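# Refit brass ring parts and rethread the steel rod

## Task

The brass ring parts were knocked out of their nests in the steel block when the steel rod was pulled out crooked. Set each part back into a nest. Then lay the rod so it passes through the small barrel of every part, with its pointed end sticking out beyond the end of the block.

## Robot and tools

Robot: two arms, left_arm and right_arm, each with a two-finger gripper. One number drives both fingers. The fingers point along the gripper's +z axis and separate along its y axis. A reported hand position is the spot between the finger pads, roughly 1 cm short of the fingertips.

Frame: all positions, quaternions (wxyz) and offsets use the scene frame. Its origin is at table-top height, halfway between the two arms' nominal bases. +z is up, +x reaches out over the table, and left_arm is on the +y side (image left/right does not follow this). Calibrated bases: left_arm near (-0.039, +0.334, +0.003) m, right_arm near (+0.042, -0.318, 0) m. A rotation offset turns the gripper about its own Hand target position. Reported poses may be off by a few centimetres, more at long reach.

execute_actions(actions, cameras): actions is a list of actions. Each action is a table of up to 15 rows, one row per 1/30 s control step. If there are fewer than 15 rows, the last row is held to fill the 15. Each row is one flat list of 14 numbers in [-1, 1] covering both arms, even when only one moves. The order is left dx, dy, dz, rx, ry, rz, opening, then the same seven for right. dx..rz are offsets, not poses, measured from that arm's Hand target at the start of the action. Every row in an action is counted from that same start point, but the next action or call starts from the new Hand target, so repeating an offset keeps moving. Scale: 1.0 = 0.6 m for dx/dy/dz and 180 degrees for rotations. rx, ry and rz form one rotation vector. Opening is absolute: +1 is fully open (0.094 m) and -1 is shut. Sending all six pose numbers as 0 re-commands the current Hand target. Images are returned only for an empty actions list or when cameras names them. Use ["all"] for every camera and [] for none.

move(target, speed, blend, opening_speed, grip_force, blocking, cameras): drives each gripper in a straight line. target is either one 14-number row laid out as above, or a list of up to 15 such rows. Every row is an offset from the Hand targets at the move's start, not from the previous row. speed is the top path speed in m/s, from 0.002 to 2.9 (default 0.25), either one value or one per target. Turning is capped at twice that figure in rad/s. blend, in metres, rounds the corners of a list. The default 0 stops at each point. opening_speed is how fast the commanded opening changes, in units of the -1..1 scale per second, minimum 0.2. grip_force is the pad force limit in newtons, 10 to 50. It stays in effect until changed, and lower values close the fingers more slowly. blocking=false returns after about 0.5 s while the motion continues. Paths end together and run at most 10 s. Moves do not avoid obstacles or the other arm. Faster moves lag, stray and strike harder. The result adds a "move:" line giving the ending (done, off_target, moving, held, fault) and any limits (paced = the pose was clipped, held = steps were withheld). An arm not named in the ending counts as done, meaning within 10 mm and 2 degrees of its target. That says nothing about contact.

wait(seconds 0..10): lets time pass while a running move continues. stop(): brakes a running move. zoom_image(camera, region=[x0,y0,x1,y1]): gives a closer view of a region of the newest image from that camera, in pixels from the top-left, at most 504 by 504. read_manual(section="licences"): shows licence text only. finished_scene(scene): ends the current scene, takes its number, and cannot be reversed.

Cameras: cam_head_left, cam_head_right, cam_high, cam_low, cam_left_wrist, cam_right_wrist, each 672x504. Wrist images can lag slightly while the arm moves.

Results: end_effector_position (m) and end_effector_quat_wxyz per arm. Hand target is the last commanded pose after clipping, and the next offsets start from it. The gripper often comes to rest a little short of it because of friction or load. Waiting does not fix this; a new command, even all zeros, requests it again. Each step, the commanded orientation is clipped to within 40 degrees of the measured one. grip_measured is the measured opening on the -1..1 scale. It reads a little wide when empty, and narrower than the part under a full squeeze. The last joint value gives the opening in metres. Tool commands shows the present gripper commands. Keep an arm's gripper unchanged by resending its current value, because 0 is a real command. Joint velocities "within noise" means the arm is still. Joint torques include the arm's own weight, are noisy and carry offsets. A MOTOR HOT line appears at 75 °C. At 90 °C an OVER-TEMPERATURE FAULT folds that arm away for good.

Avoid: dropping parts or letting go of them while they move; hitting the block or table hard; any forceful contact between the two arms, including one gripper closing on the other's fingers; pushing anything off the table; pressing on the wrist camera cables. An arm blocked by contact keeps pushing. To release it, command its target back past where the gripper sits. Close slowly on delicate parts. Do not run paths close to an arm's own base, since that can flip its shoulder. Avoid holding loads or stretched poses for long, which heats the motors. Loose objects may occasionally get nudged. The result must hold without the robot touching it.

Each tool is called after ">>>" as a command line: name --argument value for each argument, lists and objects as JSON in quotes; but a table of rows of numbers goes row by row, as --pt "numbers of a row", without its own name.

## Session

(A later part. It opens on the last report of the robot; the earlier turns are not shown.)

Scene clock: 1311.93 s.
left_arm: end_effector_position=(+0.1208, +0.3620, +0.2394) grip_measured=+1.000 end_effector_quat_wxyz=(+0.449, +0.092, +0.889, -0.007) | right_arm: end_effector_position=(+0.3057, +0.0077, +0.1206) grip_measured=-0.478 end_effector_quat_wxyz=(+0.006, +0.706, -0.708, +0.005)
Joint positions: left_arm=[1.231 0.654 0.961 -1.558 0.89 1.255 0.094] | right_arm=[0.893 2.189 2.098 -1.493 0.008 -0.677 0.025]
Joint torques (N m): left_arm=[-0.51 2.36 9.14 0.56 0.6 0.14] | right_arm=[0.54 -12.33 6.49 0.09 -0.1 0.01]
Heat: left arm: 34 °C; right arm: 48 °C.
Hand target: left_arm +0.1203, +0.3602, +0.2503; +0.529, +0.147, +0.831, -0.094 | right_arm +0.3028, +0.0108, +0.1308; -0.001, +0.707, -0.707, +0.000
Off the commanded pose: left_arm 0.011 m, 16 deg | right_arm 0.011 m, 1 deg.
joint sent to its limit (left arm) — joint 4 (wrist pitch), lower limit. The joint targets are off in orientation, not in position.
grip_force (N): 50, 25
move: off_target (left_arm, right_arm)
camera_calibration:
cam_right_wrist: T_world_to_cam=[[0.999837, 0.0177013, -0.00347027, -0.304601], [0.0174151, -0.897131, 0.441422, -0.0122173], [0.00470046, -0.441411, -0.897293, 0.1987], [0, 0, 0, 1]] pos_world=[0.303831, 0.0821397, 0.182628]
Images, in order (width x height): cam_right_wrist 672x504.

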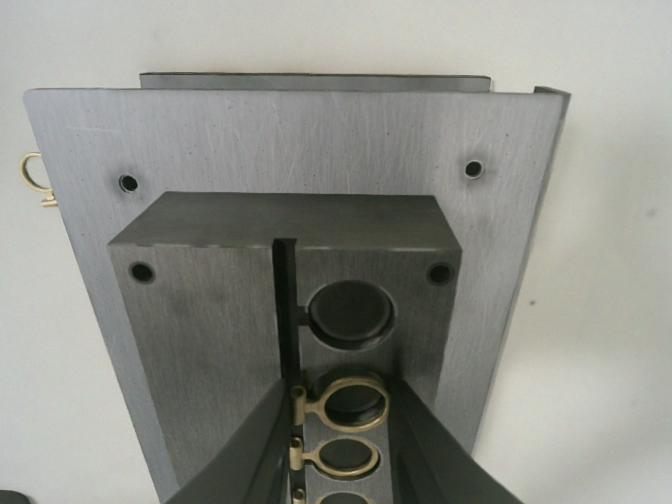

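>>> move --pt "0 0 0 0 0 0 1 -0.0025 0.0005 0 0 0 0 -0.6" --speed '[0.05]' --cameras '["cam_right_wrist"]'

>>> zoom_image --camera "cam_right_wrist" --region '[285, 350, 405, 450]'

Scene clock: 1315.67 s.
left_arm: end_effector_position=(+0.1208, +0.3620, +0.2394) grip_measured=+1.000 end_effector_quat_wxyz=(+0.449, +0.092, +0.889, -0.007) | right_arm: end_effector_position=(+0.3039, +0.0088, +0.1206) grip_measured=-0.478 end_effector_quat_wxyz=(+0.007, +0.707, -0.707, +0.005)
Joint positions: left_arm=[1.231 0.654 0.961 -1.558 0.89 1.255 0.094] | right_arm=[0.898 2.189 2.098 -1.494 0.008 -0.674 0.025]
Joint torques (N m): left_arm=[-0.5 2.36 9.17 0.57 0.58 0.14] | right_arm=[0.4 -12.59 6.08 0.1 -0.1 0.03]
Heat: left arm: 34 °C; right arm: 48 °C.
Hand target: left_arm +0.1203, +0.3602, +0.2503; +0.529, +0.147, +0.831, -0.094 | right_arm +0.3012, +0.0111, +0.1308; -0.001, +0.707, -0.707, +0.000
Off the commanded pose: left_arm 0.011 m, 16 deg | right_arm 0.011 m, 1 deg.
joint sent to its limit (left arm) — joint 4 (wrist pitch), lower limit. The joint targets are off in orientation, not in position.
grip_force (N): 50, 25
move: off_target (left_arm, right_arm)
camera_calibration:
cam_right_wrist: T_world_to_cam=[[0.999785, 0.0203397, -0.00400701, -0.302828], [0.0200165, -0.89684, 0.441901, -0.0119612], [0.00539451, -0.441886, -0.897055, 0.198935], [0, 0, 0, 1]] pos_world=[0.301929, 0.0833389, 0.182528]
Images, in order (width x height): cam_right_wrist 672x504.

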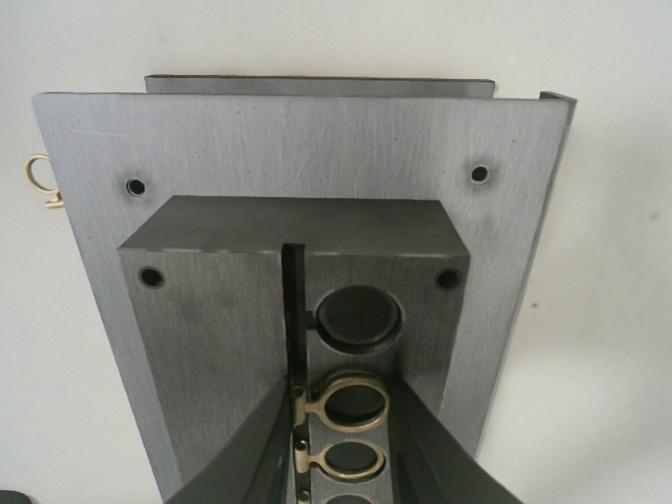

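Scaled by 4.200.

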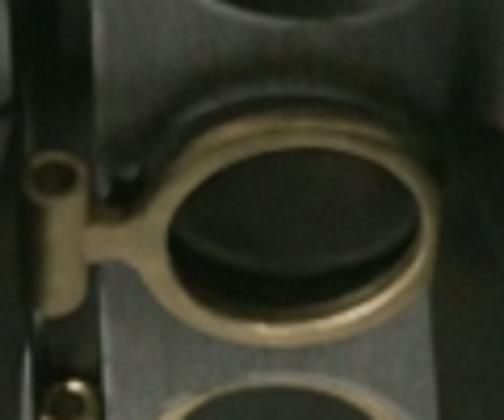

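>>> move --pt "0 0 0 0 0 0 1 0.003 -0.004 0 0 0 0 -0.6" --speed '[0.05]' --cameras '["cam_right_wrist"]'

>>> zoom_image --camera "cam_right_wrist" --region '[285, 350, 405, 450]'

Scene clock: 1324.47 s.
left_arm: end_effector_position=(+0.1208, +0.3620, +0.2394) grip_measured=+1.000 end_effector_quat_wxyz=(+0.449, +0.092, +0.889, -0.007) | right_arm: end_effector_position=(+0.3039, +0.0088, +0.1206) grip_measured=-0.478 end_effector_quat_wxyz=(+0.007, +0.707, -0.707, +0.005)
Joint positions: left_arm=[1.231 0.654 0.961 -1.558 0.89 1.255 0.094] | right_arm=[0.898 2.189 2.098 -1.494 0.008 -0.674 0.025]
Joint torques (N m): left_arm=[-0.47 2.37 9.07 0.57 0.59 0.14] | right_arm=[-0.24 -12.88 5.61 0.11 -0.1 -0.05]
Heat: left arm: 34 °C; right arm: 49 °C.
Hand target: left_arm +0.1203, +0.3602, +0.2503; +0.529, +0.147, +0.831, -0.094 | right_arm +0.3030, +0.0087, +0.1308; -0.001, +0.707, -0.707, +0.000
Off the commanded pose: left_arm 0.011 m, 16 deg | right_arm 0.010 m, 1 deg.
joint sent to its limit (left arm) — joint 4 (wrist pitch), lower limit. The joint targets are off in orientation, not in position.
grip_force (N): 50, 25
move: off_target (left_arm)
camera_calibration:
cam_right_wrist: T_world_to_cam=[[0.999785, 0.0203397, -0.00400701, -0.302828], [0.0200165, -0.89684, 0.441901, -0.0119612], [0.00539451, -0.441886, -0.897055, 0.198935], [0, 0, 0, 1]] pos_world=[0.301929, 0.0833389, 0.182528]
Images, in order (width x height): cam_right_wrist 672x504.

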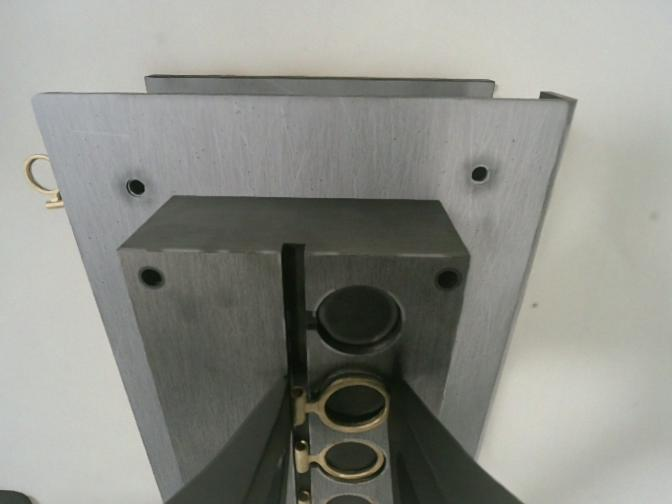

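Scaled by 4.200.

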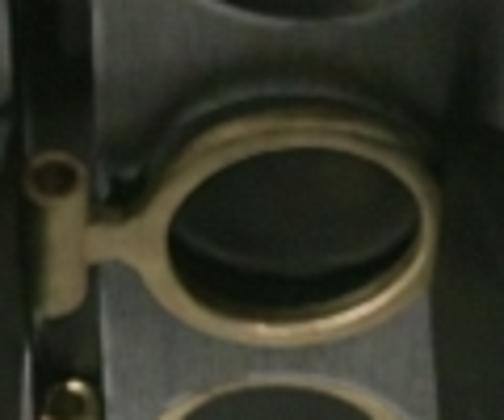

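>>> move --pt "0 0 0 0 0 0 1 0.002 -0.0028 -0.009 0 0 0 -0.6" --speed '[0.05]' --cameras '["cam_right_wrist"]'

>>> zoom_image --camera "cam_right_wrist" --region '[285, 350, 405, 450]'

Scene clock: 1329.00 s.
left_arm: end_effector_position=(+0.1208, +0.3620, +0.2394) grip_measured=+1.000 end_effector_quat_wxyz=(+0.449, +0.092, +0.889, -0.007) | right_arm: end_effector_position=(+0.3046, +0.0074, +0.1197) grip_measured=-0.478 end_effector_quat_wxyz=(+0.008, +0.706, -0.708, +0.005)
Joint positions: left_arm=[1.231 0.654 0.961 -1.558 0.89 1.255 0.094] | right_arm=[0.895 2.189 2.094 -1.494 0.008 -0.675 0.025]
Joint torques (N m): left_arm=[-0.57 2.36 9.16 0.56 0.61 0.15] | right_arm=[-0.35 -13.44 3.66 0.32 -0.1 -0.08]
Heat: left arm: 34 °C; right arm: 49 °C.
Hand target: left_arm +0.1203, +0.3602, +0.2503; +0.529, +0.147, +0.831, -0.094 | right_arm +0.3042, +0.0070, +0.1254; -0.001, +0.707, -0.707, +0.000
Off the commanded pose: left_arm 0.011 m, 16 deg | right_arm 0.006 m, 1 deg.
joint sent to its limit (left arm) — joint 4 (wrist pitch), lower limit. The joint targets are off in orientation, not in position.
grip_force (N): 50, 25
move: off_target (left_arm)
camera_calibration:
cam_right_wrist: T_world_to_cam=[[0.999824, 0.0176933, -0.00621043, -0.3032], [0.0186103, -0.895704, 0.444262, -0.0128018], [0.00229775, -0.444299, -0.895875, 0.198379], [0, 0, 0, 1]] pos_world=[0.302929, 0.0820376, 0.181527]
Images, in order (width x height): cam_right_wrist 672x504.

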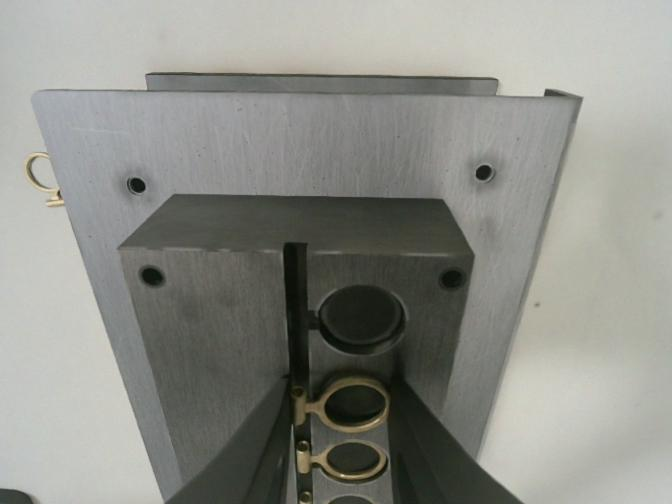

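Scaled by 4.200.

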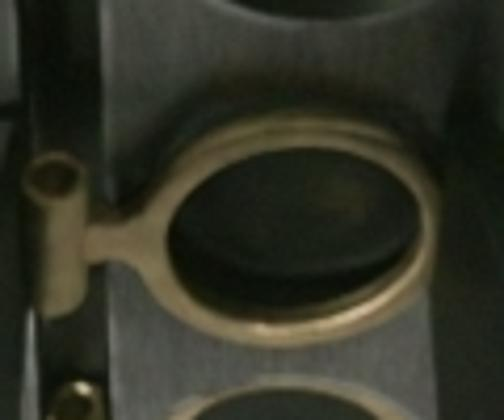

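>>> move --pt "0 0 0 0 0 0 1 0.0012 -0.003 0.001 0 0 0 -0.6" --speed '[0.05]' --cameras '["cam_right_wrist"]'

>>> zoom_image --camera "cam_right_wrist" --region '[285, 350, 405, 450]'

Scene clock: 1352.83 s.
left_arm: end_effector_position=(+0.1208, +0.3620, +0.2394) grip_measured=+1.000 end_effector_quat_wxyz=(+0.449, +0.092, +0.889, -0.007) | right_arm: end_effector_position=(+0.3046, +0.0070, +0.1195) grip_measured=-0.478 end_effector_quat_wxyz=(+0.009, +0.707, -0.707, +0.005)
Joint positions: left_arm=[1.231 0.654 0.961 -1.558 0.89 1.255 0.094] | right_arm=[0.894 2.189 2.093 -1.494 0.008 -0.68 0.025]
Joint torques (N m): left_arm=[-0.54 2.37 9.1 0.57 0.58 0.15] | right_arm=[-0.68 -13.72 3.4 0.32 -0.1 -0.09]
Heat: left arm: 34 °C; right arm: 51 °C.
Hand target: left_arm +0.1203, +0.3602, +0.2503; +0.529, +0.147, +0.831, -0.094 | right_arm +0.3050, +0.0052, +0.1259; +0.000, +0.707, -0.707, +0.000
Off the commanded pose: left_arm 0.011 m, 16 deg | right_arm 0.007 m, 1 deg.
joint sent to its limit (left arm) — joint 4 (wrist pitch), lower limit. The joint targets are off in orientation, not in position.
grip_force (N): 50, 25
move: off_target (left_arm)
camera_calibration:
cam_right_wrist: T_world_to_cam=[[0.999742, 0.0214901, -0.00733887, -0.303074], [0.0225111, -0.895326, 0.444843, -0.0142514], [0.00298904, -0.444893, -0.895579, 0.197762], [0, 0, 0, 1]] pos_world=[0.302726, 0.0817364, 0.181227]
Images, in order (width x height): cam_right_wrist 672x504.

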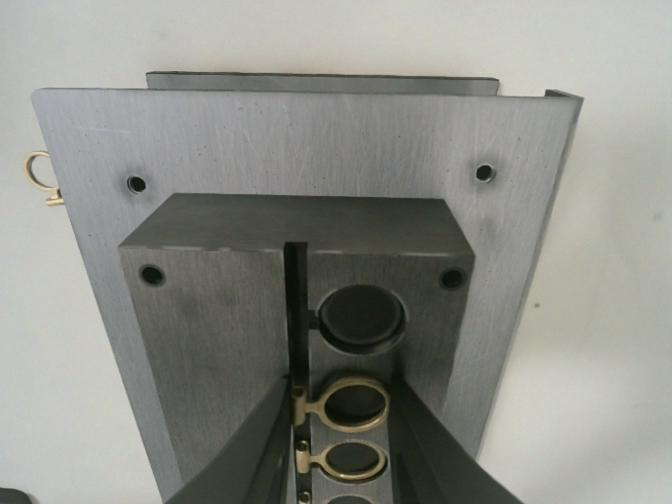

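Scaled by 4.200.

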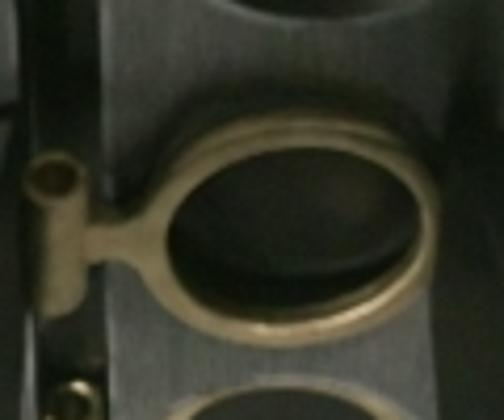

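>>> move --pt "0 0 0 0 0 0 1 0.0012 -0.003 0.008 0.0065 -0.0052 0 -0.6" --speed '[0.05]' --cameras '["cam_right_wrist"]'

>>> zoom_image --camera "cam_right_wrist" --region '[285, 350, 405, 450]'

Scene clock: 1360.50 s.
left_arm: end_effector_position=(+0.1208, +0.3620, +0.2394) grip_measured=+1.000 end_effector_quat_wxyz=(+0.449, +0.092, +0.889, -0.007) | right_arm: end_effector_position=(+0.3050, +0.0051, +0.1195) grip_measured=-0.478 end_effector_quat_wxyz=(+0.003, +0.707, -0.707, +0.004)
Joint positions: left_arm=[1.231 0.654 0.961 -1.558 0.89 1.255 0.094] | right_arm=[0.89 2.168 2.059 -1.469 0.007 -0.684 0.025]
Joint torques (N m): left_arm=[-0.5 2.37 9.11 0.56 0.59 0.13] | right_arm=[-0.66 -14.65 3.36 0.37 -0.09 -0.07]
Heat: left arm: 34 °C; right arm: 51 °C.
Hand target: left_arm +0.1203, +0.3602, +0.2503; +0.529, +0.147, +0.831, -0.094 | right_arm +0.3057, +0.0034, +0.1309; -0.014, +0.707, -0.707, -0.002
Off the commanded pose: left_arm 0.011 m, 16 deg | right_arm 0.011 m, 2 deg.
joint sent to its limit (left arm) — joint 4 (wrist pitch), lower limit. The joint targets are off in orientation, not in position.
grip_force (N): 50, 25
move: off_target (left_arm, right_arm)
camera_calibration:
cam_right_wrist: T_world_to_cam=[[0.999769, 0.0214981, -0.000859095, -0.304207], [0.0197238, -0.899841, 0.435772, -0.0139452], [0.00859521, -0.435688, -0.900057, 0.195672], [0, 0, 0, 1]] pos_world=[0.30273, 0.0792433, 0.181931]
Images, in order (width x height): cam_right_wrist 672x504.

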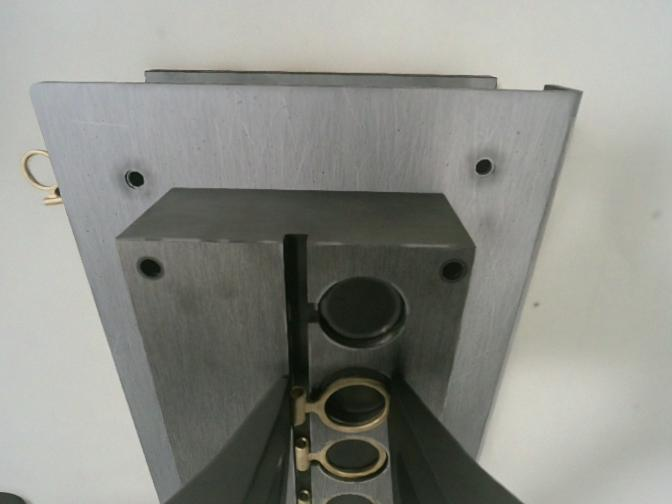

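Scaled by 4.200.

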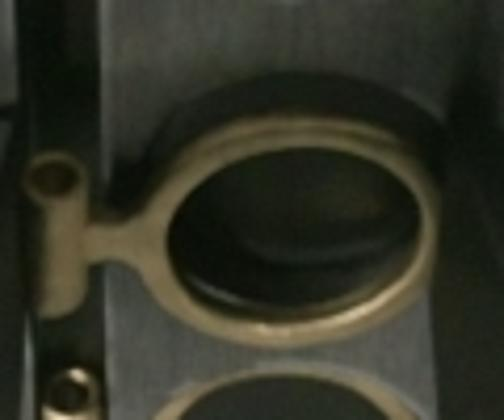

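>>> move --pt "0 0 0 0 0 0 1 0.0005 0 -0.006 0 0 0 -0.6" --pt "0 0 0 0 0 0 1 0.0005 0 -0.006 0 0 0 -0.38" --speed '[0.05,0.05]' --opening_speed 0.2 --cameras '["cam_right_wrist"]'

>>> zoom_image --camera "cam_right_wrist" --region '[285, 350, 405, 450]'

Scene clock: 1371.80 s.
left_arm: end_effector_position=(+0.1208, +0.3620, +0.2394) grip_measured=+1.000 end_effector_quat_wxyz=(+0.449, +0.092, +0.889, -0.007) | right_arm: end_effector_position=(+0.3049, +0.0051, +0.1192) grip_measured=-0.382 end_effector_quat_wxyz=(+0.000, +0.708, -0.707, +0.003)
Joint positions: left_arm=[1.231 0.654 0.961 -1.558 0.89 1.255 0.094] | right_arm=[0.89 2.159 2.045 -1.457 0.006 -0.685 0.029]
Joint torques (N m): left_arm=[-0.55 2.33 9.11 0.56 0.59 0.15] | right_arm=[-0.72 -14.04 3.25 0.4 -0.09 -0.08]
Heat: left arm: 34 °C; right arm: 50 °C.
Hand target: left_arm +0.1203, +0.3602, +0.2503; +0.529, +0.147, +0.831, -0.094 | right_arm +0.3060, +0.0033, +0.1272; -0.014, +0.707, -0.707, -0.002
Off the commanded pose: left_arm 0.011 m, 16 deg | right_arm 0.008 m, 2 deg.
joint sent to its limit (left arm) — joint 4 (wrist pitch), lower limit. The joint targets are off in orientation, not in position.
grip_force (N): 50, 25
move: off_target (left_arm)
camera_calibration:
cam_right_wrist: T_world_to_cam=[[0.999749, 0.0222079, 0.0027892, -0.304515], [0.0188316, -0.901945, 0.431441, -0.0131149], [0.0120971, -0.431281, -0.902137, 0.194567], [0, 0, 0, 1]] pos_world=[0.302332, 0.0788465, 0.182033]
Images, in order (width x height): cam_right_wrist 672x504.

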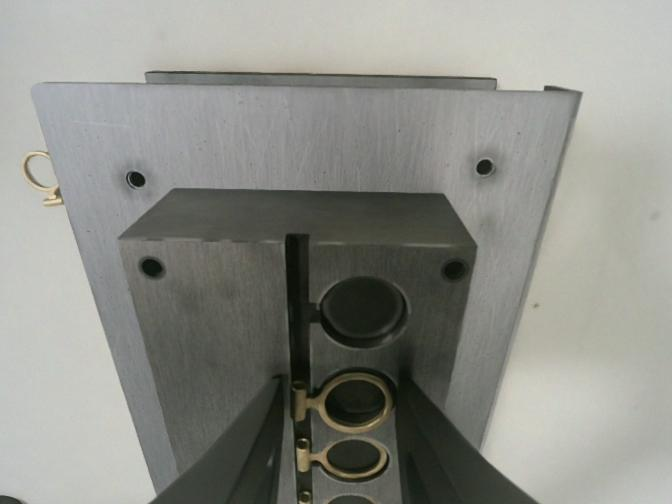

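Scaled by 4.200.

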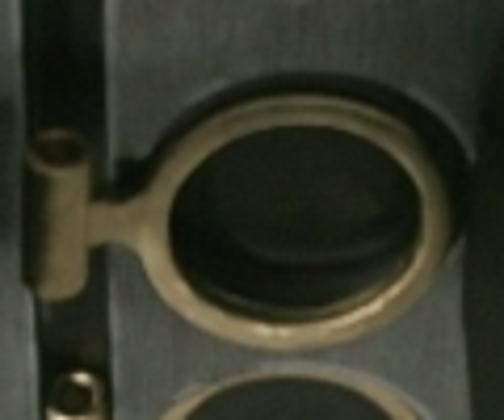

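>>> execute_actions --actions '[]'

Scene clock: 1401.73 s.
left_arm: end_effector_position=(+0.1208, +0.3620, +0.2394) grip_measured=+1.000 end_effector_quat_wxyz=(+0.449, +0.092, +0.889, -0.007) | right_arm: end_effector_position=(+0.3049, +0.0051, +0.1192) grip_measured=-0.382 end_effector_quat_wxyz=(+0.000, +0.708, -0.707, +0.003)
Joint positions: left_arm=[1.231 0.654 0.961 -1.558 0.89 1.255 0.094] | right_arm=[0.89 2.159 2.045 -1.457 0.006 -0.685 0.029]
Joint velocities: within noise
Joint torques (N m): left_arm=[-0.51 2.4 9.16 0.57 0.58 0.14] | right_arm=[-0.73 -14.04 3.23 0.4 -0.09 -0.08]
Motor temperatures (°C): left_arm=[22 24 34 30 24 21 21] | right_arm=[26 48 32 22 24 24 21]
Heat: left arm: 34 °C; right arm: 48 °C.
Hand target: left_arm +0.1203, +0.3602, +0.2503; +0.529, +0.147, +0.831, -0.094 | right_arm +0.3060, +0.0033, +0.1272; -0.014, +0.707, -0.707, -0.002
Tool commands: left_gripper/opening=+1.0 right_gripper/opening=-0.38
Off the commanded pose: left_arm 0.011 m, 16 deg | right_arm 0.008 m, 2 deg.
grip_force (N): 50, 25
camera_calibration:
cam_left_wrist: T_world_to_cam=[[-0.160818, -0.983405, -0.0839814, 0.399244], [-0.851759, 0.181269, -0.491577, 0.195396], [0.498643, -0.00752233, -0.866775, 0.244292], [0, 0, 0, 1]] pos_world=[0.108821, 0.359036, 0.341327]
cam_right_wrist: T_world_to_cam=[[0.999749, 0.0222079, 0.0027892, -0.304515], [0.0188316, -0.901945, 0.431441, -0.0131149], [0.0120971, -0.431281, -0.902137, 0.194567], [0, 0, 0, 1]] pos_world=[0.302332, 0.0788465, 0.182033]

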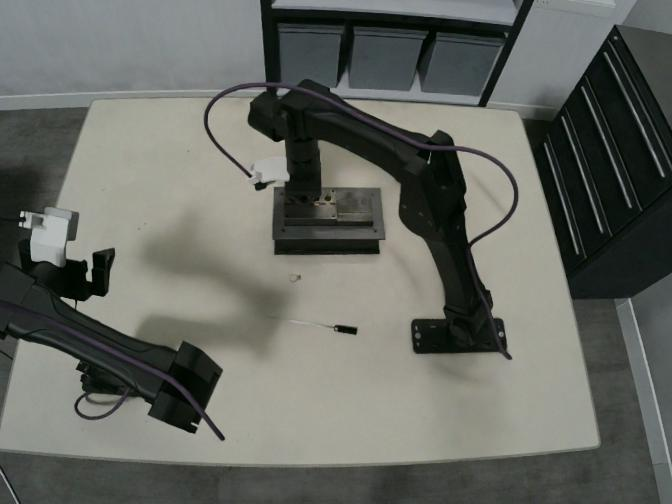

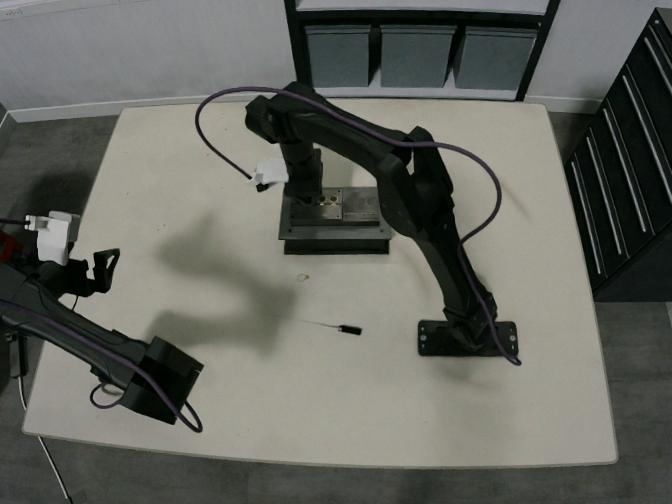

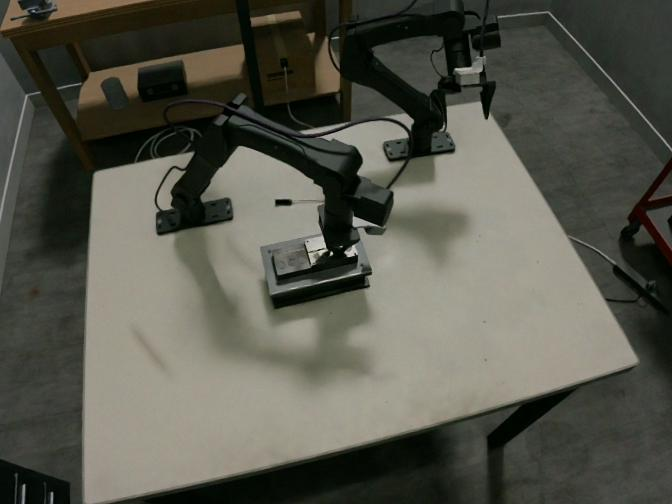

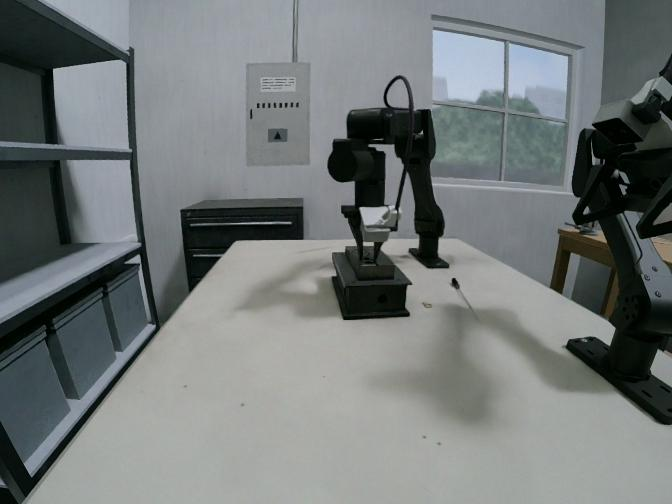

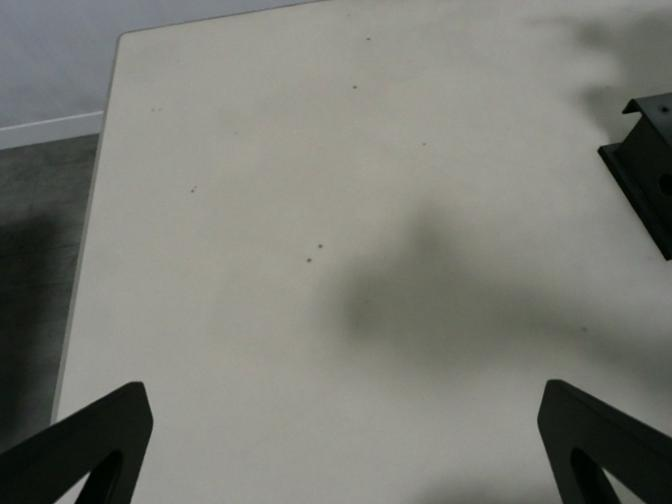

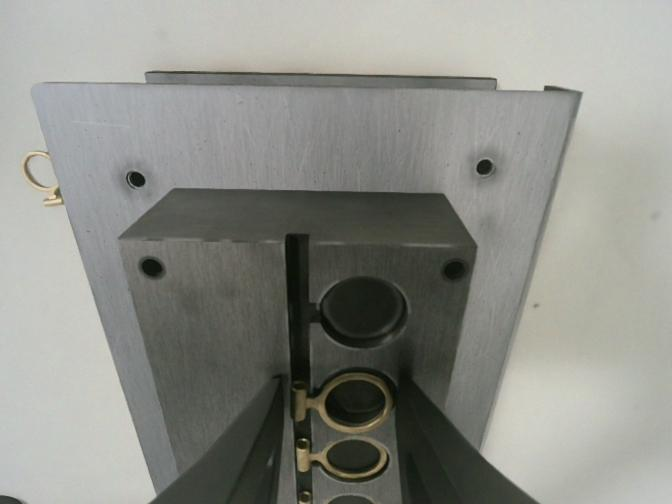

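>>> zoom_image --camera "cam_right_wrist" --region '[260, 260, 440, 504]'

>>> zoom_image --camera "cam_right_wrist" --region '[0, 120, 120, 240]'

Scaled by 2.066.

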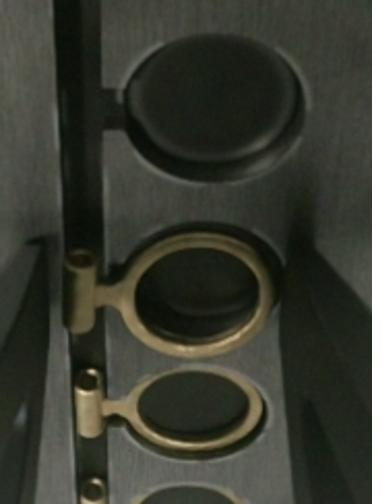

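Scaled by 4.200.

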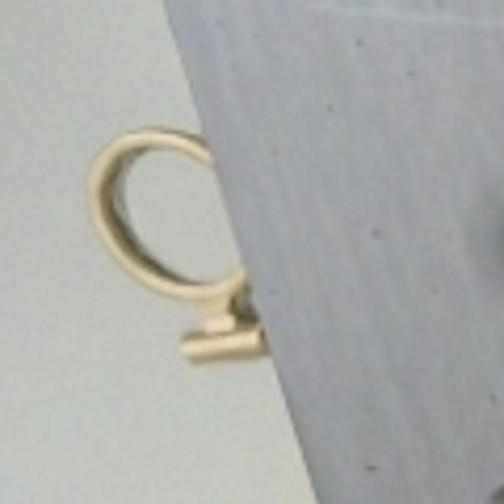

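>>> move --pt "0 0 0 0 0 0 1 0 0 0 0 0 0 -0.2" --pt "0 0 0 0 0 0 1 0 0 0.035 0 0 0 -0.2" --speed 0.06 --opening_speed 0.3 --cameras '["cam_right_wrist"]'

Scene clock: 1422.37 s.
left_arm: end_effector_position=(+0.1208, +0.3620, +0.2394) grip_measured=+1.000 end_effector_quat_wxyz=(+0.449, +0.092, +0.889, -0.007) | right_arm: end_effector_position=(+0.3055, +0.0040, +0.1361) grip_measured=-0.202 end_effector_quat_wxyz=(-0.004, +0.706, -0.708, +0.002)
Joint positions: left_arm=[1.231 0.654 0.961 -1.558 0.89 1.255 0.094] | right_arm=[0.887 2.159 2.113 -1.516 0.005 -0.685 0.038]
Joint torques (N m): left_arm=[-0.49 2.39 9.16 0.55 0.6 0.14] | right_arm=[-0.42 -12.53 6.38 0.12 -0.08 -0.08]
Heat: left arm: 34 °C; right arm: 47 °C.
Hand target: left_arm +0.1203, +0.3602, +0.2503; +0.529, +0.147, +0.831, -0.094 | right_arm +0.3059, +0.0035, +0.1482; -0.014, +0.707, -0.707, -0.002
Off the commanded pose: left_arm 0.011 m, 16 deg | right_arm 0.012 m, 1 deg.
joint sent to its limit (left arm) — joint 4 (wrist pitch), lower limit. The joint targets are off in orientation, not in position.
grip_force (N): 50, 25
move: off_target (left_arm, right_arm)
camera_calibration:
cam_right_wrist: T_world_to_cam=[[0.999784, 0.0191144, 0.00816413, -0.305879], [0.0138389, -0.905237, 0.424681, -0.0188659], [0.015508, -0.424476, -0.905306, 0.208689], [0, 0, 0, 1]] pos_world=[0.302837, 0.077352, 0.199437]
Images, in order (width x height): cam_right_wrist 672x504.

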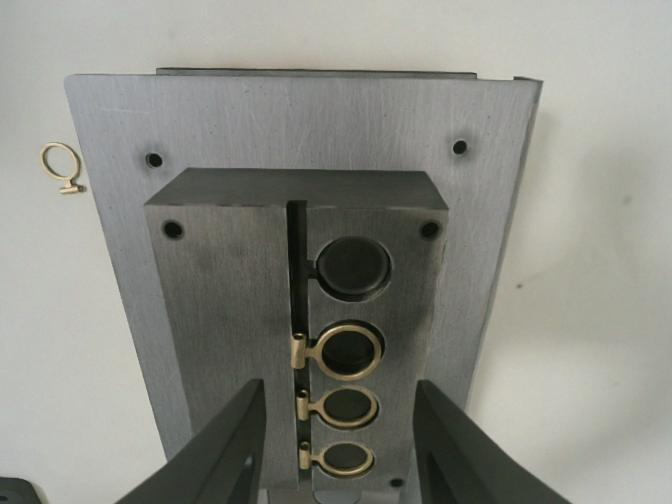

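>>> zoom_image --camera "cam_right_wrist" --region '[270, 220, 430, 500]'

>>> zoom_image --camera "cam_right_wrist" --region '[20, 120, 110, 210]'

Scaled by 1.800.

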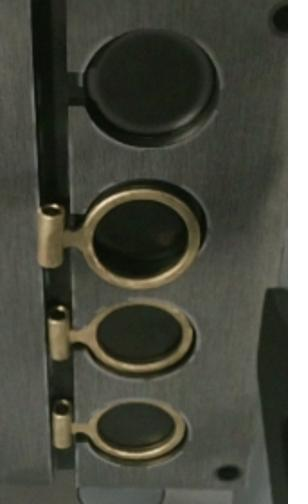

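Scaled by 5.600.

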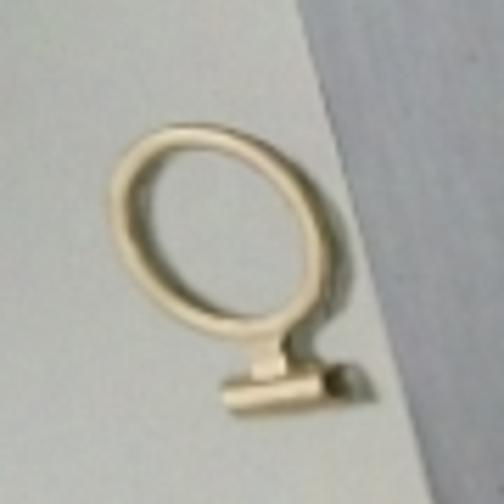

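>>> move --target '[0,0,0,0,0,0,1,0.0021,0.0004,-0.035,0,0,0,-0.27]' --speed 0.06 --cameras '["cam_right_wrist"]'

Scene clock: 1454.97 s.
left_arm: end_effector_position=(+0.1208, +0.3620, +0.2394) grip_measured=+1.000 end_effector_quat_wxyz=(+0.449, +0.092, +0.889, -0.007) | right_arm: end_effector_position=(+0.3038, +0.0015, +0.1197) grip_measured=-0.268 end_effector_quat_wxyz=(+0.007, +0.707, -0.707, +0.003)
Joint positions: left_arm=[1.231 0.654 0.961 -1.558 0.89 1.255 0.094] | right_arm=[0.886 2.159 2.047 -1.472 0.005 -0.686 0.034]
Joint torques (N m): left_arm=[-0.54 2.35 9.16 0.57 0.59 0.14] | right_arm=[-0.54 -13.71 3.64 0.5 -0.08 -0.08]
Heat: left arm: 34 °C; right arm: 46 °C.
Hand target: left_arm +0.1203, +0.3602, +0.2503; +0.529, +0.147, +0.831, -0.094 | right_arm +0.3072, +0.0037, +0.1272; -0.014, +0.707, -0.707, -0.002
Off the commanded pose: left_arm 0.011 m, 16 deg | right_arm 0.009 m, 2 deg.
joint sent to its limit (left arm) — joint 4 (wrist pitch), lower limit. The joint targets are off in orientation, not in position.
grip_force (N): 50, 25
move: off_target (left_arm)
camera_calibration:
cam_right_wrist: T_world_to_cam=[[0.999781, 0.0199142, -0.00642836, -0.302305], [0.0207109, -0.897716, 0.440087, -0.0181031], [0.00299315, -0.440123, -0.897932, 0.19579], [0, 0, 0, 1]] pos_world=[0.302027, 0.0759403, 0.181829]
Images, in order (width x height): cam_right_wrist 672x504.

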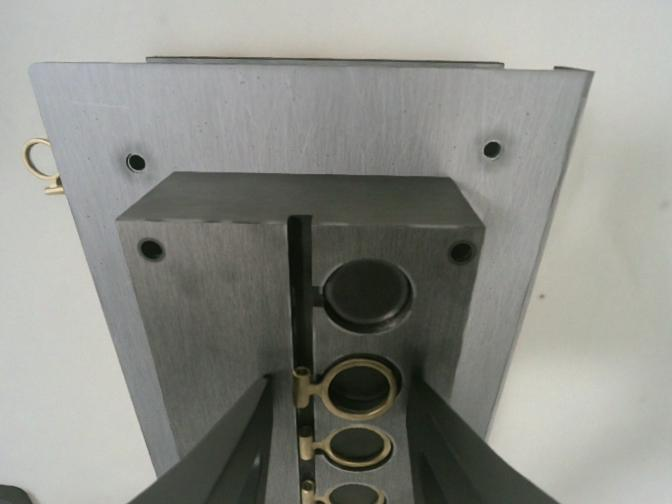

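>>> move --target '[0,0,0,0,0,0,1,0.0045,0.005,0.0,0,0,0,-0.27]' --speed 0.04 --cameras '["cam_right_wrist"]'

Scene clock: 1459.97 s.
left_arm: end_effector_position=(+0.1208, +0.3620, +0.2394) grip_measured=+1.000 end_effector_quat_wxyz=(+0.449, +0.092, +0.889, -0.007) | right_arm: end_effector_position=(+0.3038, +0.0015, +0.1197) grip_measured=-0.268 end_effector_quat_wxyz=(+0.007, +0.707, -0.707, +0.003)
Joint positions: left_arm=[1.231 0.654 0.961 -1.558 0.89 1.255 0.094] | right_arm=[0.886 2.159 2.047 -1.472 0.005 -0.686 0.034]
Joint torques (N m): left_arm=[-0.47 2.3 9.1 0.57 0.59 0.15] | right_arm=[-0.57 -12.12 5.72 0.39 -0.08 -0.09]
Heat: left arm: 34 °C; right arm: 46 °C.
Hand target: left_arm +0.1203, +0.3602, +0.2503; +0.529, +0.147, +0.831, -0.094 | right_arm +0.3099, +0.0067, +0.1272; -0.014, +0.707, -0.707, -0.002
Off the commanded pose: left_arm 0.011 m, 16 deg | right_arm 0.011 m, 2 deg.
joint sent to its limit (left arm) — joint 4 (wrist pitch), lower limit. The joint targets are off in orientation, not in position.
grip_force (N): 50, 25
move: off_target (left_arm, right_arm)
camera_calibration:
cam_right_wrist: T_world_to_cam=[[0.999772, 0.0203186, -0.00651531, -0.302317], [0.0211124, -0.897727, 0.440046, -0.0182162], [0.00309214, -0.440083, -0.897952, 0.19576], [0, 0, 0, 1]] pos_world=[0.302027, 0.0759403, 0.18183]
Images, in order (width x height): cam_right_wrist 672x504.

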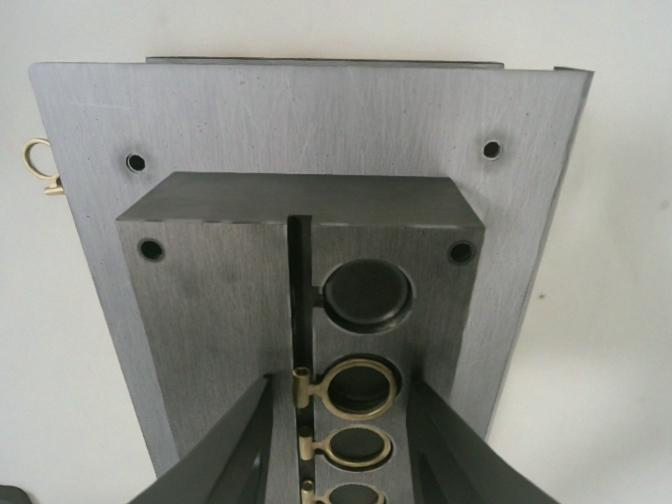

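>>> move --pt "0 0 0 0 0 0 1 0 0 0.045 0 0 0 -0.27" --pt "0 0 0 0 0 0 1 0.0 0 0.0 0 0 0 -0.27" --speed 0.08 --blend '[0.004,0]' --cameras '["cam_right_wrist"]'

Scene clock: 1465.77 s.
left_arm: end_effector_position=(+0.1208, +0.3620, +0.2394) grip_measured=+1.000 end_effector_quat_wxyz=(+0.449, +0.092, +0.889, -0.007) | right_arm: end_effector_position=(+0.3065, +0.0048, +0.1262) grip_measured=-0.268 end_effector_quat_wxyz=(-0.003, +0.707, -0.707, +0.002)
Joint positions: left_arm=[1.231 0.654 0.961 -1.558 0.89 1.255 0.094] | right_arm=[0.886 2.159 2.073 -1.478 0.005 -0.687 0.034]
Joint torques (N m): left_arm=[-0.54 2.36 9.13 0.57 0.6 0.15] | right_arm=[-0.58 -12.03 3.97 0.52 -0.08 -0.08]
Heat: left arm: 34 °C; right arm: 46 °C.
Hand target: left_arm +0.1203, +0.3602, +0.2503; +0.529, +0.147, +0.831, -0.094 | right_arm +0.3099, +0.0067, +0.1272; -0.014, +0.707, -0.707, -0.002
Off the commanded pose: left_arm 0.011 m, 16 deg | right_arm 0.004 m, 1 deg.
joint sent to its limit (left arm) — joint 4 (wrist pitch), lower limit. The joint targets are off in orientation, not in position.
grip_force (N): 50, 25
move: off_target (left_arm)
camera_calibration:
cam_right_wrist: T_world_to_cam=[[0.999762, 0.0206716, 0.00696219, -0.306701], [0.0157374, -0.904594, 0.425983, -0.0147354], [0.0151037, -0.425772, -0.904705, 0.200202], [0, 0, 0, 1]] pos_world=[0.303836, 0.0782508, 0.189536]
Images, in order (width x height): cam_right_wrist 672x504.

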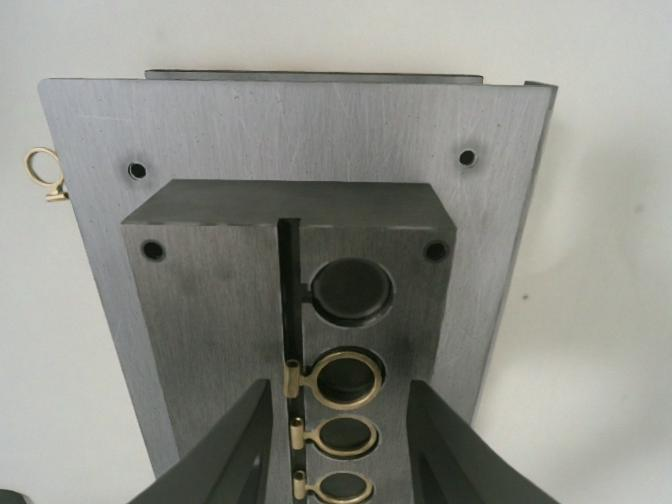

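>>> move --target '[0,0,0,0,0,0,1,0.001,0.001,-0.0117,0,0,0,-0.27]' --speed 0.04 --cameras '["cam_right_wrist"]'

Scene clock: 1470.10 s.
left_arm: end_effector_position=(+0.1208, +0.3620, +0.2394) grip_measured=+1.000 end_effector_quat_wxyz=(+0.449, +0.092, +0.889, -0.007) | right_arm: end_effector_position=(+0.3077, +0.0052, +0.1198) grip_measured=-0.268 end_effector_quat_wxyz=(-0.004, +0.706, -0.708, +0.002)
Joint positions: left_arm=[1.231 0.654 0.961 -1.558 0.89 1.255 0.094] | right_arm=[0.884 2.159 2.047 -1.452 0.005 -0.687 0.034]
Joint torques (N m): left_arm=[-0.53 2.39 9.13 0.56 0.59 0.13] | right_arm=[-0.46 -12.19 3.81 0.48 -0.08 -0.08]
Heat: left arm: 34 °C; right arm: 46 °C.
Hand target: left_arm +0.1203, +0.3602, +0.2503; +0.529, +0.147, +0.831, -0.094 | right_arm +0.3105, +0.0072, +0.1202; -0.014, +0.707, -0.707, -0.002
Off the commanded pose: left_arm 0.011 m, 16 deg | right_arm 0.004 m, 1 deg.
joint sent to its limit (left arm) — joint 4 (wrist pitch), lower limit. The joint targets are off in orientation, not in position.
grip_force (N): 50, 25
move: off_target (left_arm)
camera_calibration:
cam_right_wrist: T_world_to_cam=[[0.999791, 0.0191918, 0.00711545, -0.307783], [0.014338, -0.904758, 0.425684, -0.0112193], [0.0146074, -0.425493, -0.904844, 0.194586], [0, 0, 0, 1]] pos_world=[0.305037, 0.0785513, 0.183036]
Images, in order (width x height): cam_right_wrist 672x504.

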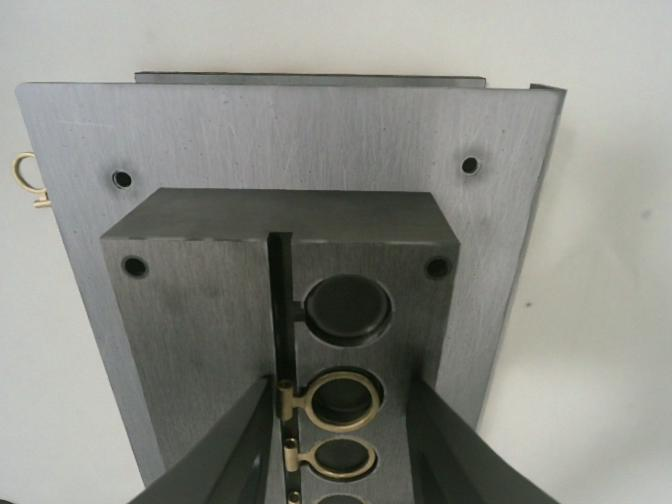

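>>> move --target '[0,0,0,0,0,0,1,0,0,0,0,0,0,-0.375]' --speed 0.04 --grip_force '[50, 15]' --opening_speed 0.2 --cameras '["cam_right_wrist"]'

>>> zoom_image --camera "cam_right_wrist" --region '[240, 250, 440, 504]'

Scene clock: 1479.23 s.
left_arm: end_effector_position=(+0.1208, +0.3620, +0.2394) grip_measured=+1.000 end_effector_quat_wxyz=(+0.449, +0.092, +0.889, -0.007) | right_arm: end_effector_position=(+0.3081, +0.0058, +0.1198) grip_measured=-0.373 end_effector_quat_wxyz=(-0.005, +0.706, -0.708, +0.002)
Joint positions: left_arm=[1.231 0.654 0.961 -1.558 0.89 1.255 0.094] | right_arm=[0.884 2.159 2.047 -1.449 0.005 -0.687 0.029]
Joint torques (N m): left_arm=[-0.5 2.35 9.1 0.57 0.59 0.15] | right_arm=[-0.47 -12.11 3.79 0.48 -0.08 -0.08]
Heat: left arm: 34 °C; right arm: 45 °C.
Hand target: left_arm +0.1203, +0.3602, +0.2503; +0.529, +0.147, +0.831, -0.094 | right_arm +0.3106, +0.0073, +0.1202; -0.014, +0.707, -0.707, -0.002
Off the commanded pose: left_arm 0.011 m, 16 deg | right_arm 0.003 m, 1 deg.
joint sent to its limit (left arm) — joint 4 (wrist pitch), lower limit. The joint targets are off in orientation, not in position.
grip_force (N): 50, 15
move: off_target (left_arm)
camera_calibration:
cam_right_wrist: T_world_to_cam=[[0.999775, 0.0191256, 0.00917181, -0.308562], [0.0134409, -0.905752, 0.423595, -0.0101215], [0.0164089, -0.423377, -0.905805, 0.194434], [0, 0, 0, 1]] pos_world=[0.305438, 0.0790528, 0.183237]
Images, in order (width x height): cam_right_wrist 672x504.

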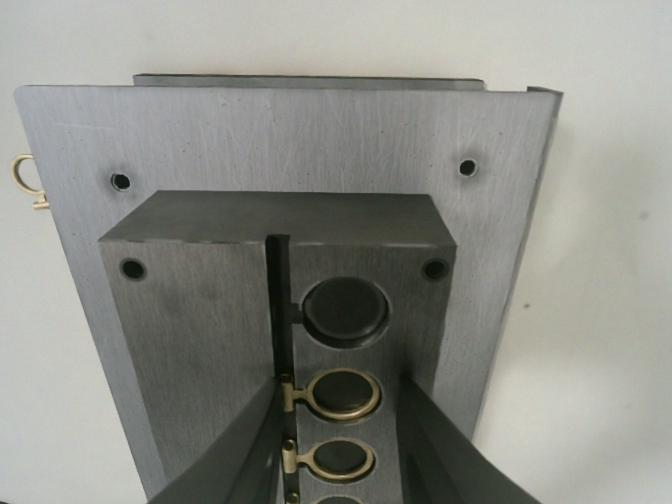

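Scaled by 1.984.

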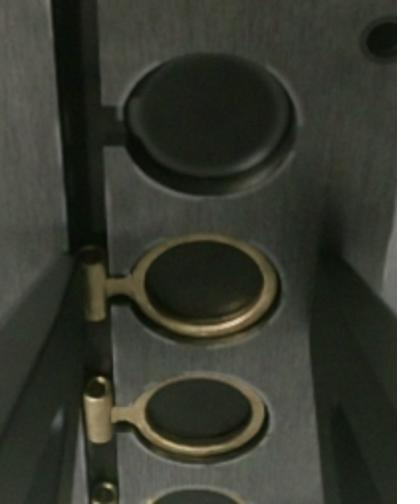

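>>> move --pt "0 0 0 0 0 0 1 0 0 0 0 0 0 -0.25" --pt "0 0 0 0 0 0 1 -0.01 0.0 0.09 0 0 0 -0.25" --speed '[0.05, 0.1]' --opening_speed 0.3 --cameras '["cam_right_wrist"]'

>>> zoom_image --camera "cam_right_wrist" --region '[260, 210, 430, 490]'

Scene clock: 1486.23 s.
left_arm: end_effector_position=(+0.1208, +0.3620, +0.2394) grip_measured=+1.000 end_effector_quat_wxyz=(+0.449, +0.092, +0.889, -0.007) | right_arm: end_effector_position=(+0.3082, +0.0074, +0.1517) grip_measured=-0.252 end_effector_quat_wxyz=(-0.020, +0.707, -0.707, +0.001)
Joint positions: left_arm=[1.231 0.654 0.961 -1.558 0.89 1.255 0.094] | right_arm=[0.887 2.159 2.175 -1.547 0.005 -0.687 0.035]
Joint torques (N m): left_arm=[-0.49 2.33 9.16 0.57 0.59 0.15] | right_arm=[0.34 -14.74 6.02 0.16 -0.08 0.03]
Heat: left arm: 34 °C; right arm: 45 °C.
Hand target: left_arm +0.1203, +0.3602, +0.2503; +0.529, +0.147, +0.831, -0.094 | right_arm +0.3045, +0.0072, +0.1742; -0.014, +0.707, -0.707, -0.002
Off the commanded pose: left_arm 0.011 m, 16 deg | right_arm 0.023 m, 1 deg.
joint sent to its limit (left arm) — joint 4 (wrist pitch), lower limit. The joint targets are off in orientation, not in position.
joint sent to its limit (right arm) — joint 4 (wrist pitch), lower limit. The joint targets are off in orientation, not in position.
grip_force (N): 50, 15
move: off_target (left_arm, right_arm)
camera_calibration:
cam_right_wrist: T_world_to_cam=[[0.999374, 0.0210225, 0.0284649, -0.311793], [0.00777906, -0.915242, 0.40283, -0.0172207], [0.0345207, -0.402356, -0.914832, 0.219641], [0, 0, 0, 1]] pos_world=[0.304149, 0.0791676, 0.216747]
Images, in order (width x height): cam_right_wrist 672x504.

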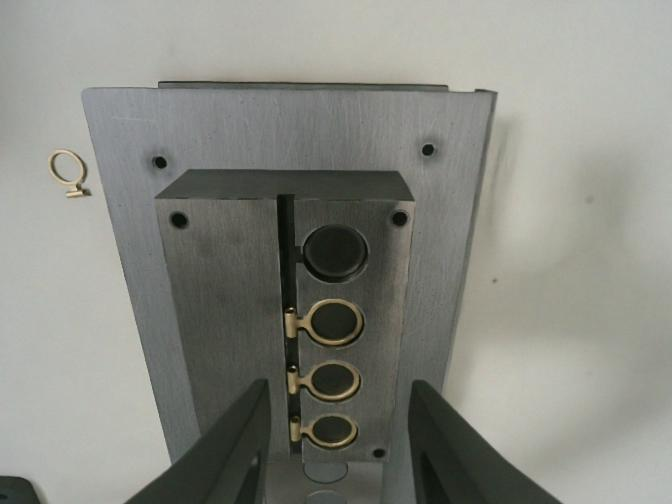

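Scaled by 1.800.

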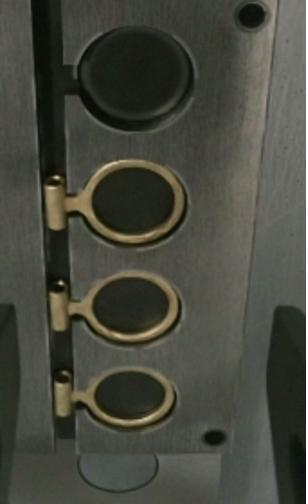

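>>> move --pt "0 0 0 0 0 0 1 0 0 0.04 0 0 0 -0.25" --pt "0 0 0 0 0 0 1 -0.207 0.0405 0.04 0 0 0.5 -0.25" --pt "0 0 0 0 0 0 1 -0.207 0.0405 -0.14 0 0 0.5 -0.25" --speed '[0.15, 0.2, 0.15]' --blend '[0.02, 0.02, 0]' --cameras '["cam_right_wrist", "cam_head_left"]'

Scene clock: 1519.10 s.
left_arm: end_effector_position=(+0.1208, +0.3620, +0.2394) grip_measured=+1.000 end_effector_quat_wxyz=(+0.449, +0.092, +0.889, -0.007) | right_arm: end_effector_position=(+0.1842, +0.0298, +0.0870) grip_measured=-0.252 end_effector_quat_wxyz=(+0.003, +1.000, -0.006, -0.007)
Joint positions: left_arm=[1.231 0.654 0.961 -1.558 0.89 1.255 0.094] | right_arm=[1.177 1.988 1.658 -1.251 -0.011 -1.955 0.035]
Joint torques (N m): left_arm=[-0.5 2.4 9.1 0.56 0.6 0.15] | right_arm=[0.35 -11.34 3.81 0.35 -0.17 -0.1]
Heat: left arm: 34 °C; right arm: 48 °C.
Hand target: left_arm +0.1203, +0.3602, +0.2503; +0.529, +0.147, +0.831, -0.094 | right_arm +0.1804, +0.0316, +0.0901; -0.008, +1.000, +0.000, -0.011
Off the commanded pose: left_arm 0.011 m, 16 deg | right_arm 0.005 m, 1 deg.
joint sent to its limit (left arm) — joint 4 (wrist pitch), lower limit. The joint targets are off in orientation, not in position.
grip_force (N): 50, 15
move: off_target (left_arm); blend cut to 0.0136 m at target 1
camera_calibration:
cam_right_wrist: T_world_to_cam=[[-0.00899811, 0.999941, -0.00606216, -0.0268118], [0.909911, 0.0107019, 0.414664, -0.164473], [0.414705, -0.00178483, -0.909954, 0.0913305], [0, 0, 0, 1]] pos_world=[0.111539, 0.0287334, 0.151145]
Images, in order (width x height): cam_head_left 672x504, cam_right_wrist 672x504.

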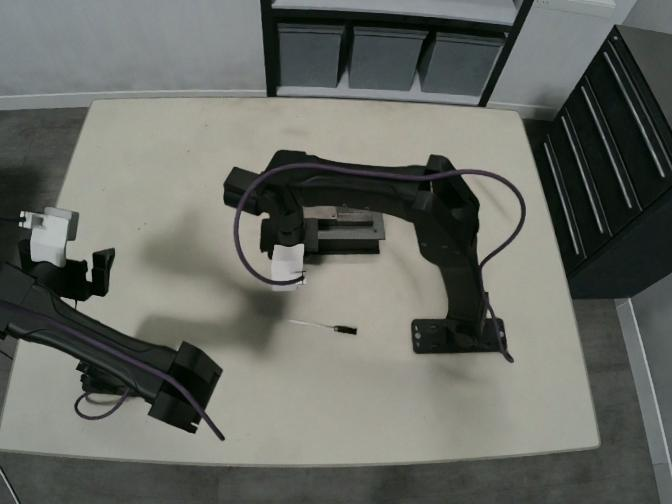

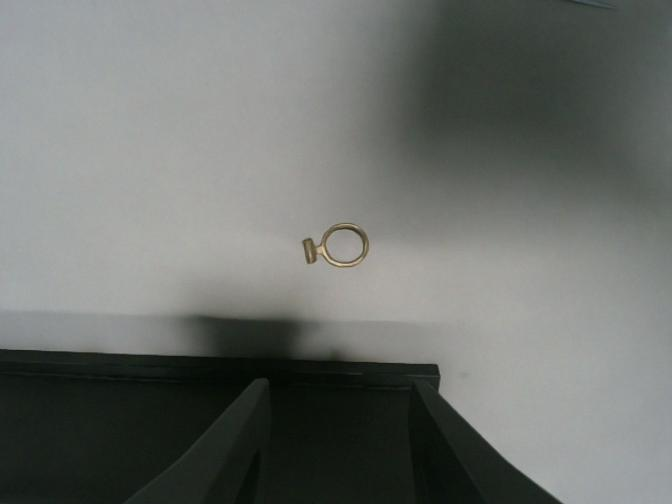

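>>> zoom_image --camera "cam_right_wrist" --region '[280, 200, 400, 290]'

Scaled by 4.200.

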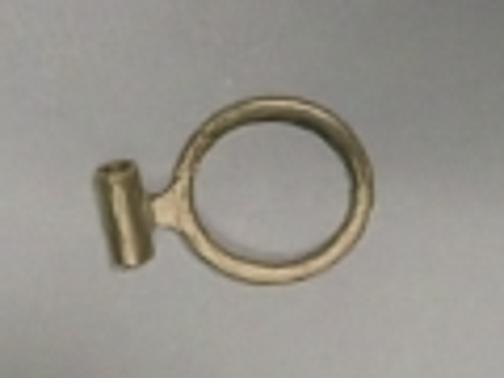

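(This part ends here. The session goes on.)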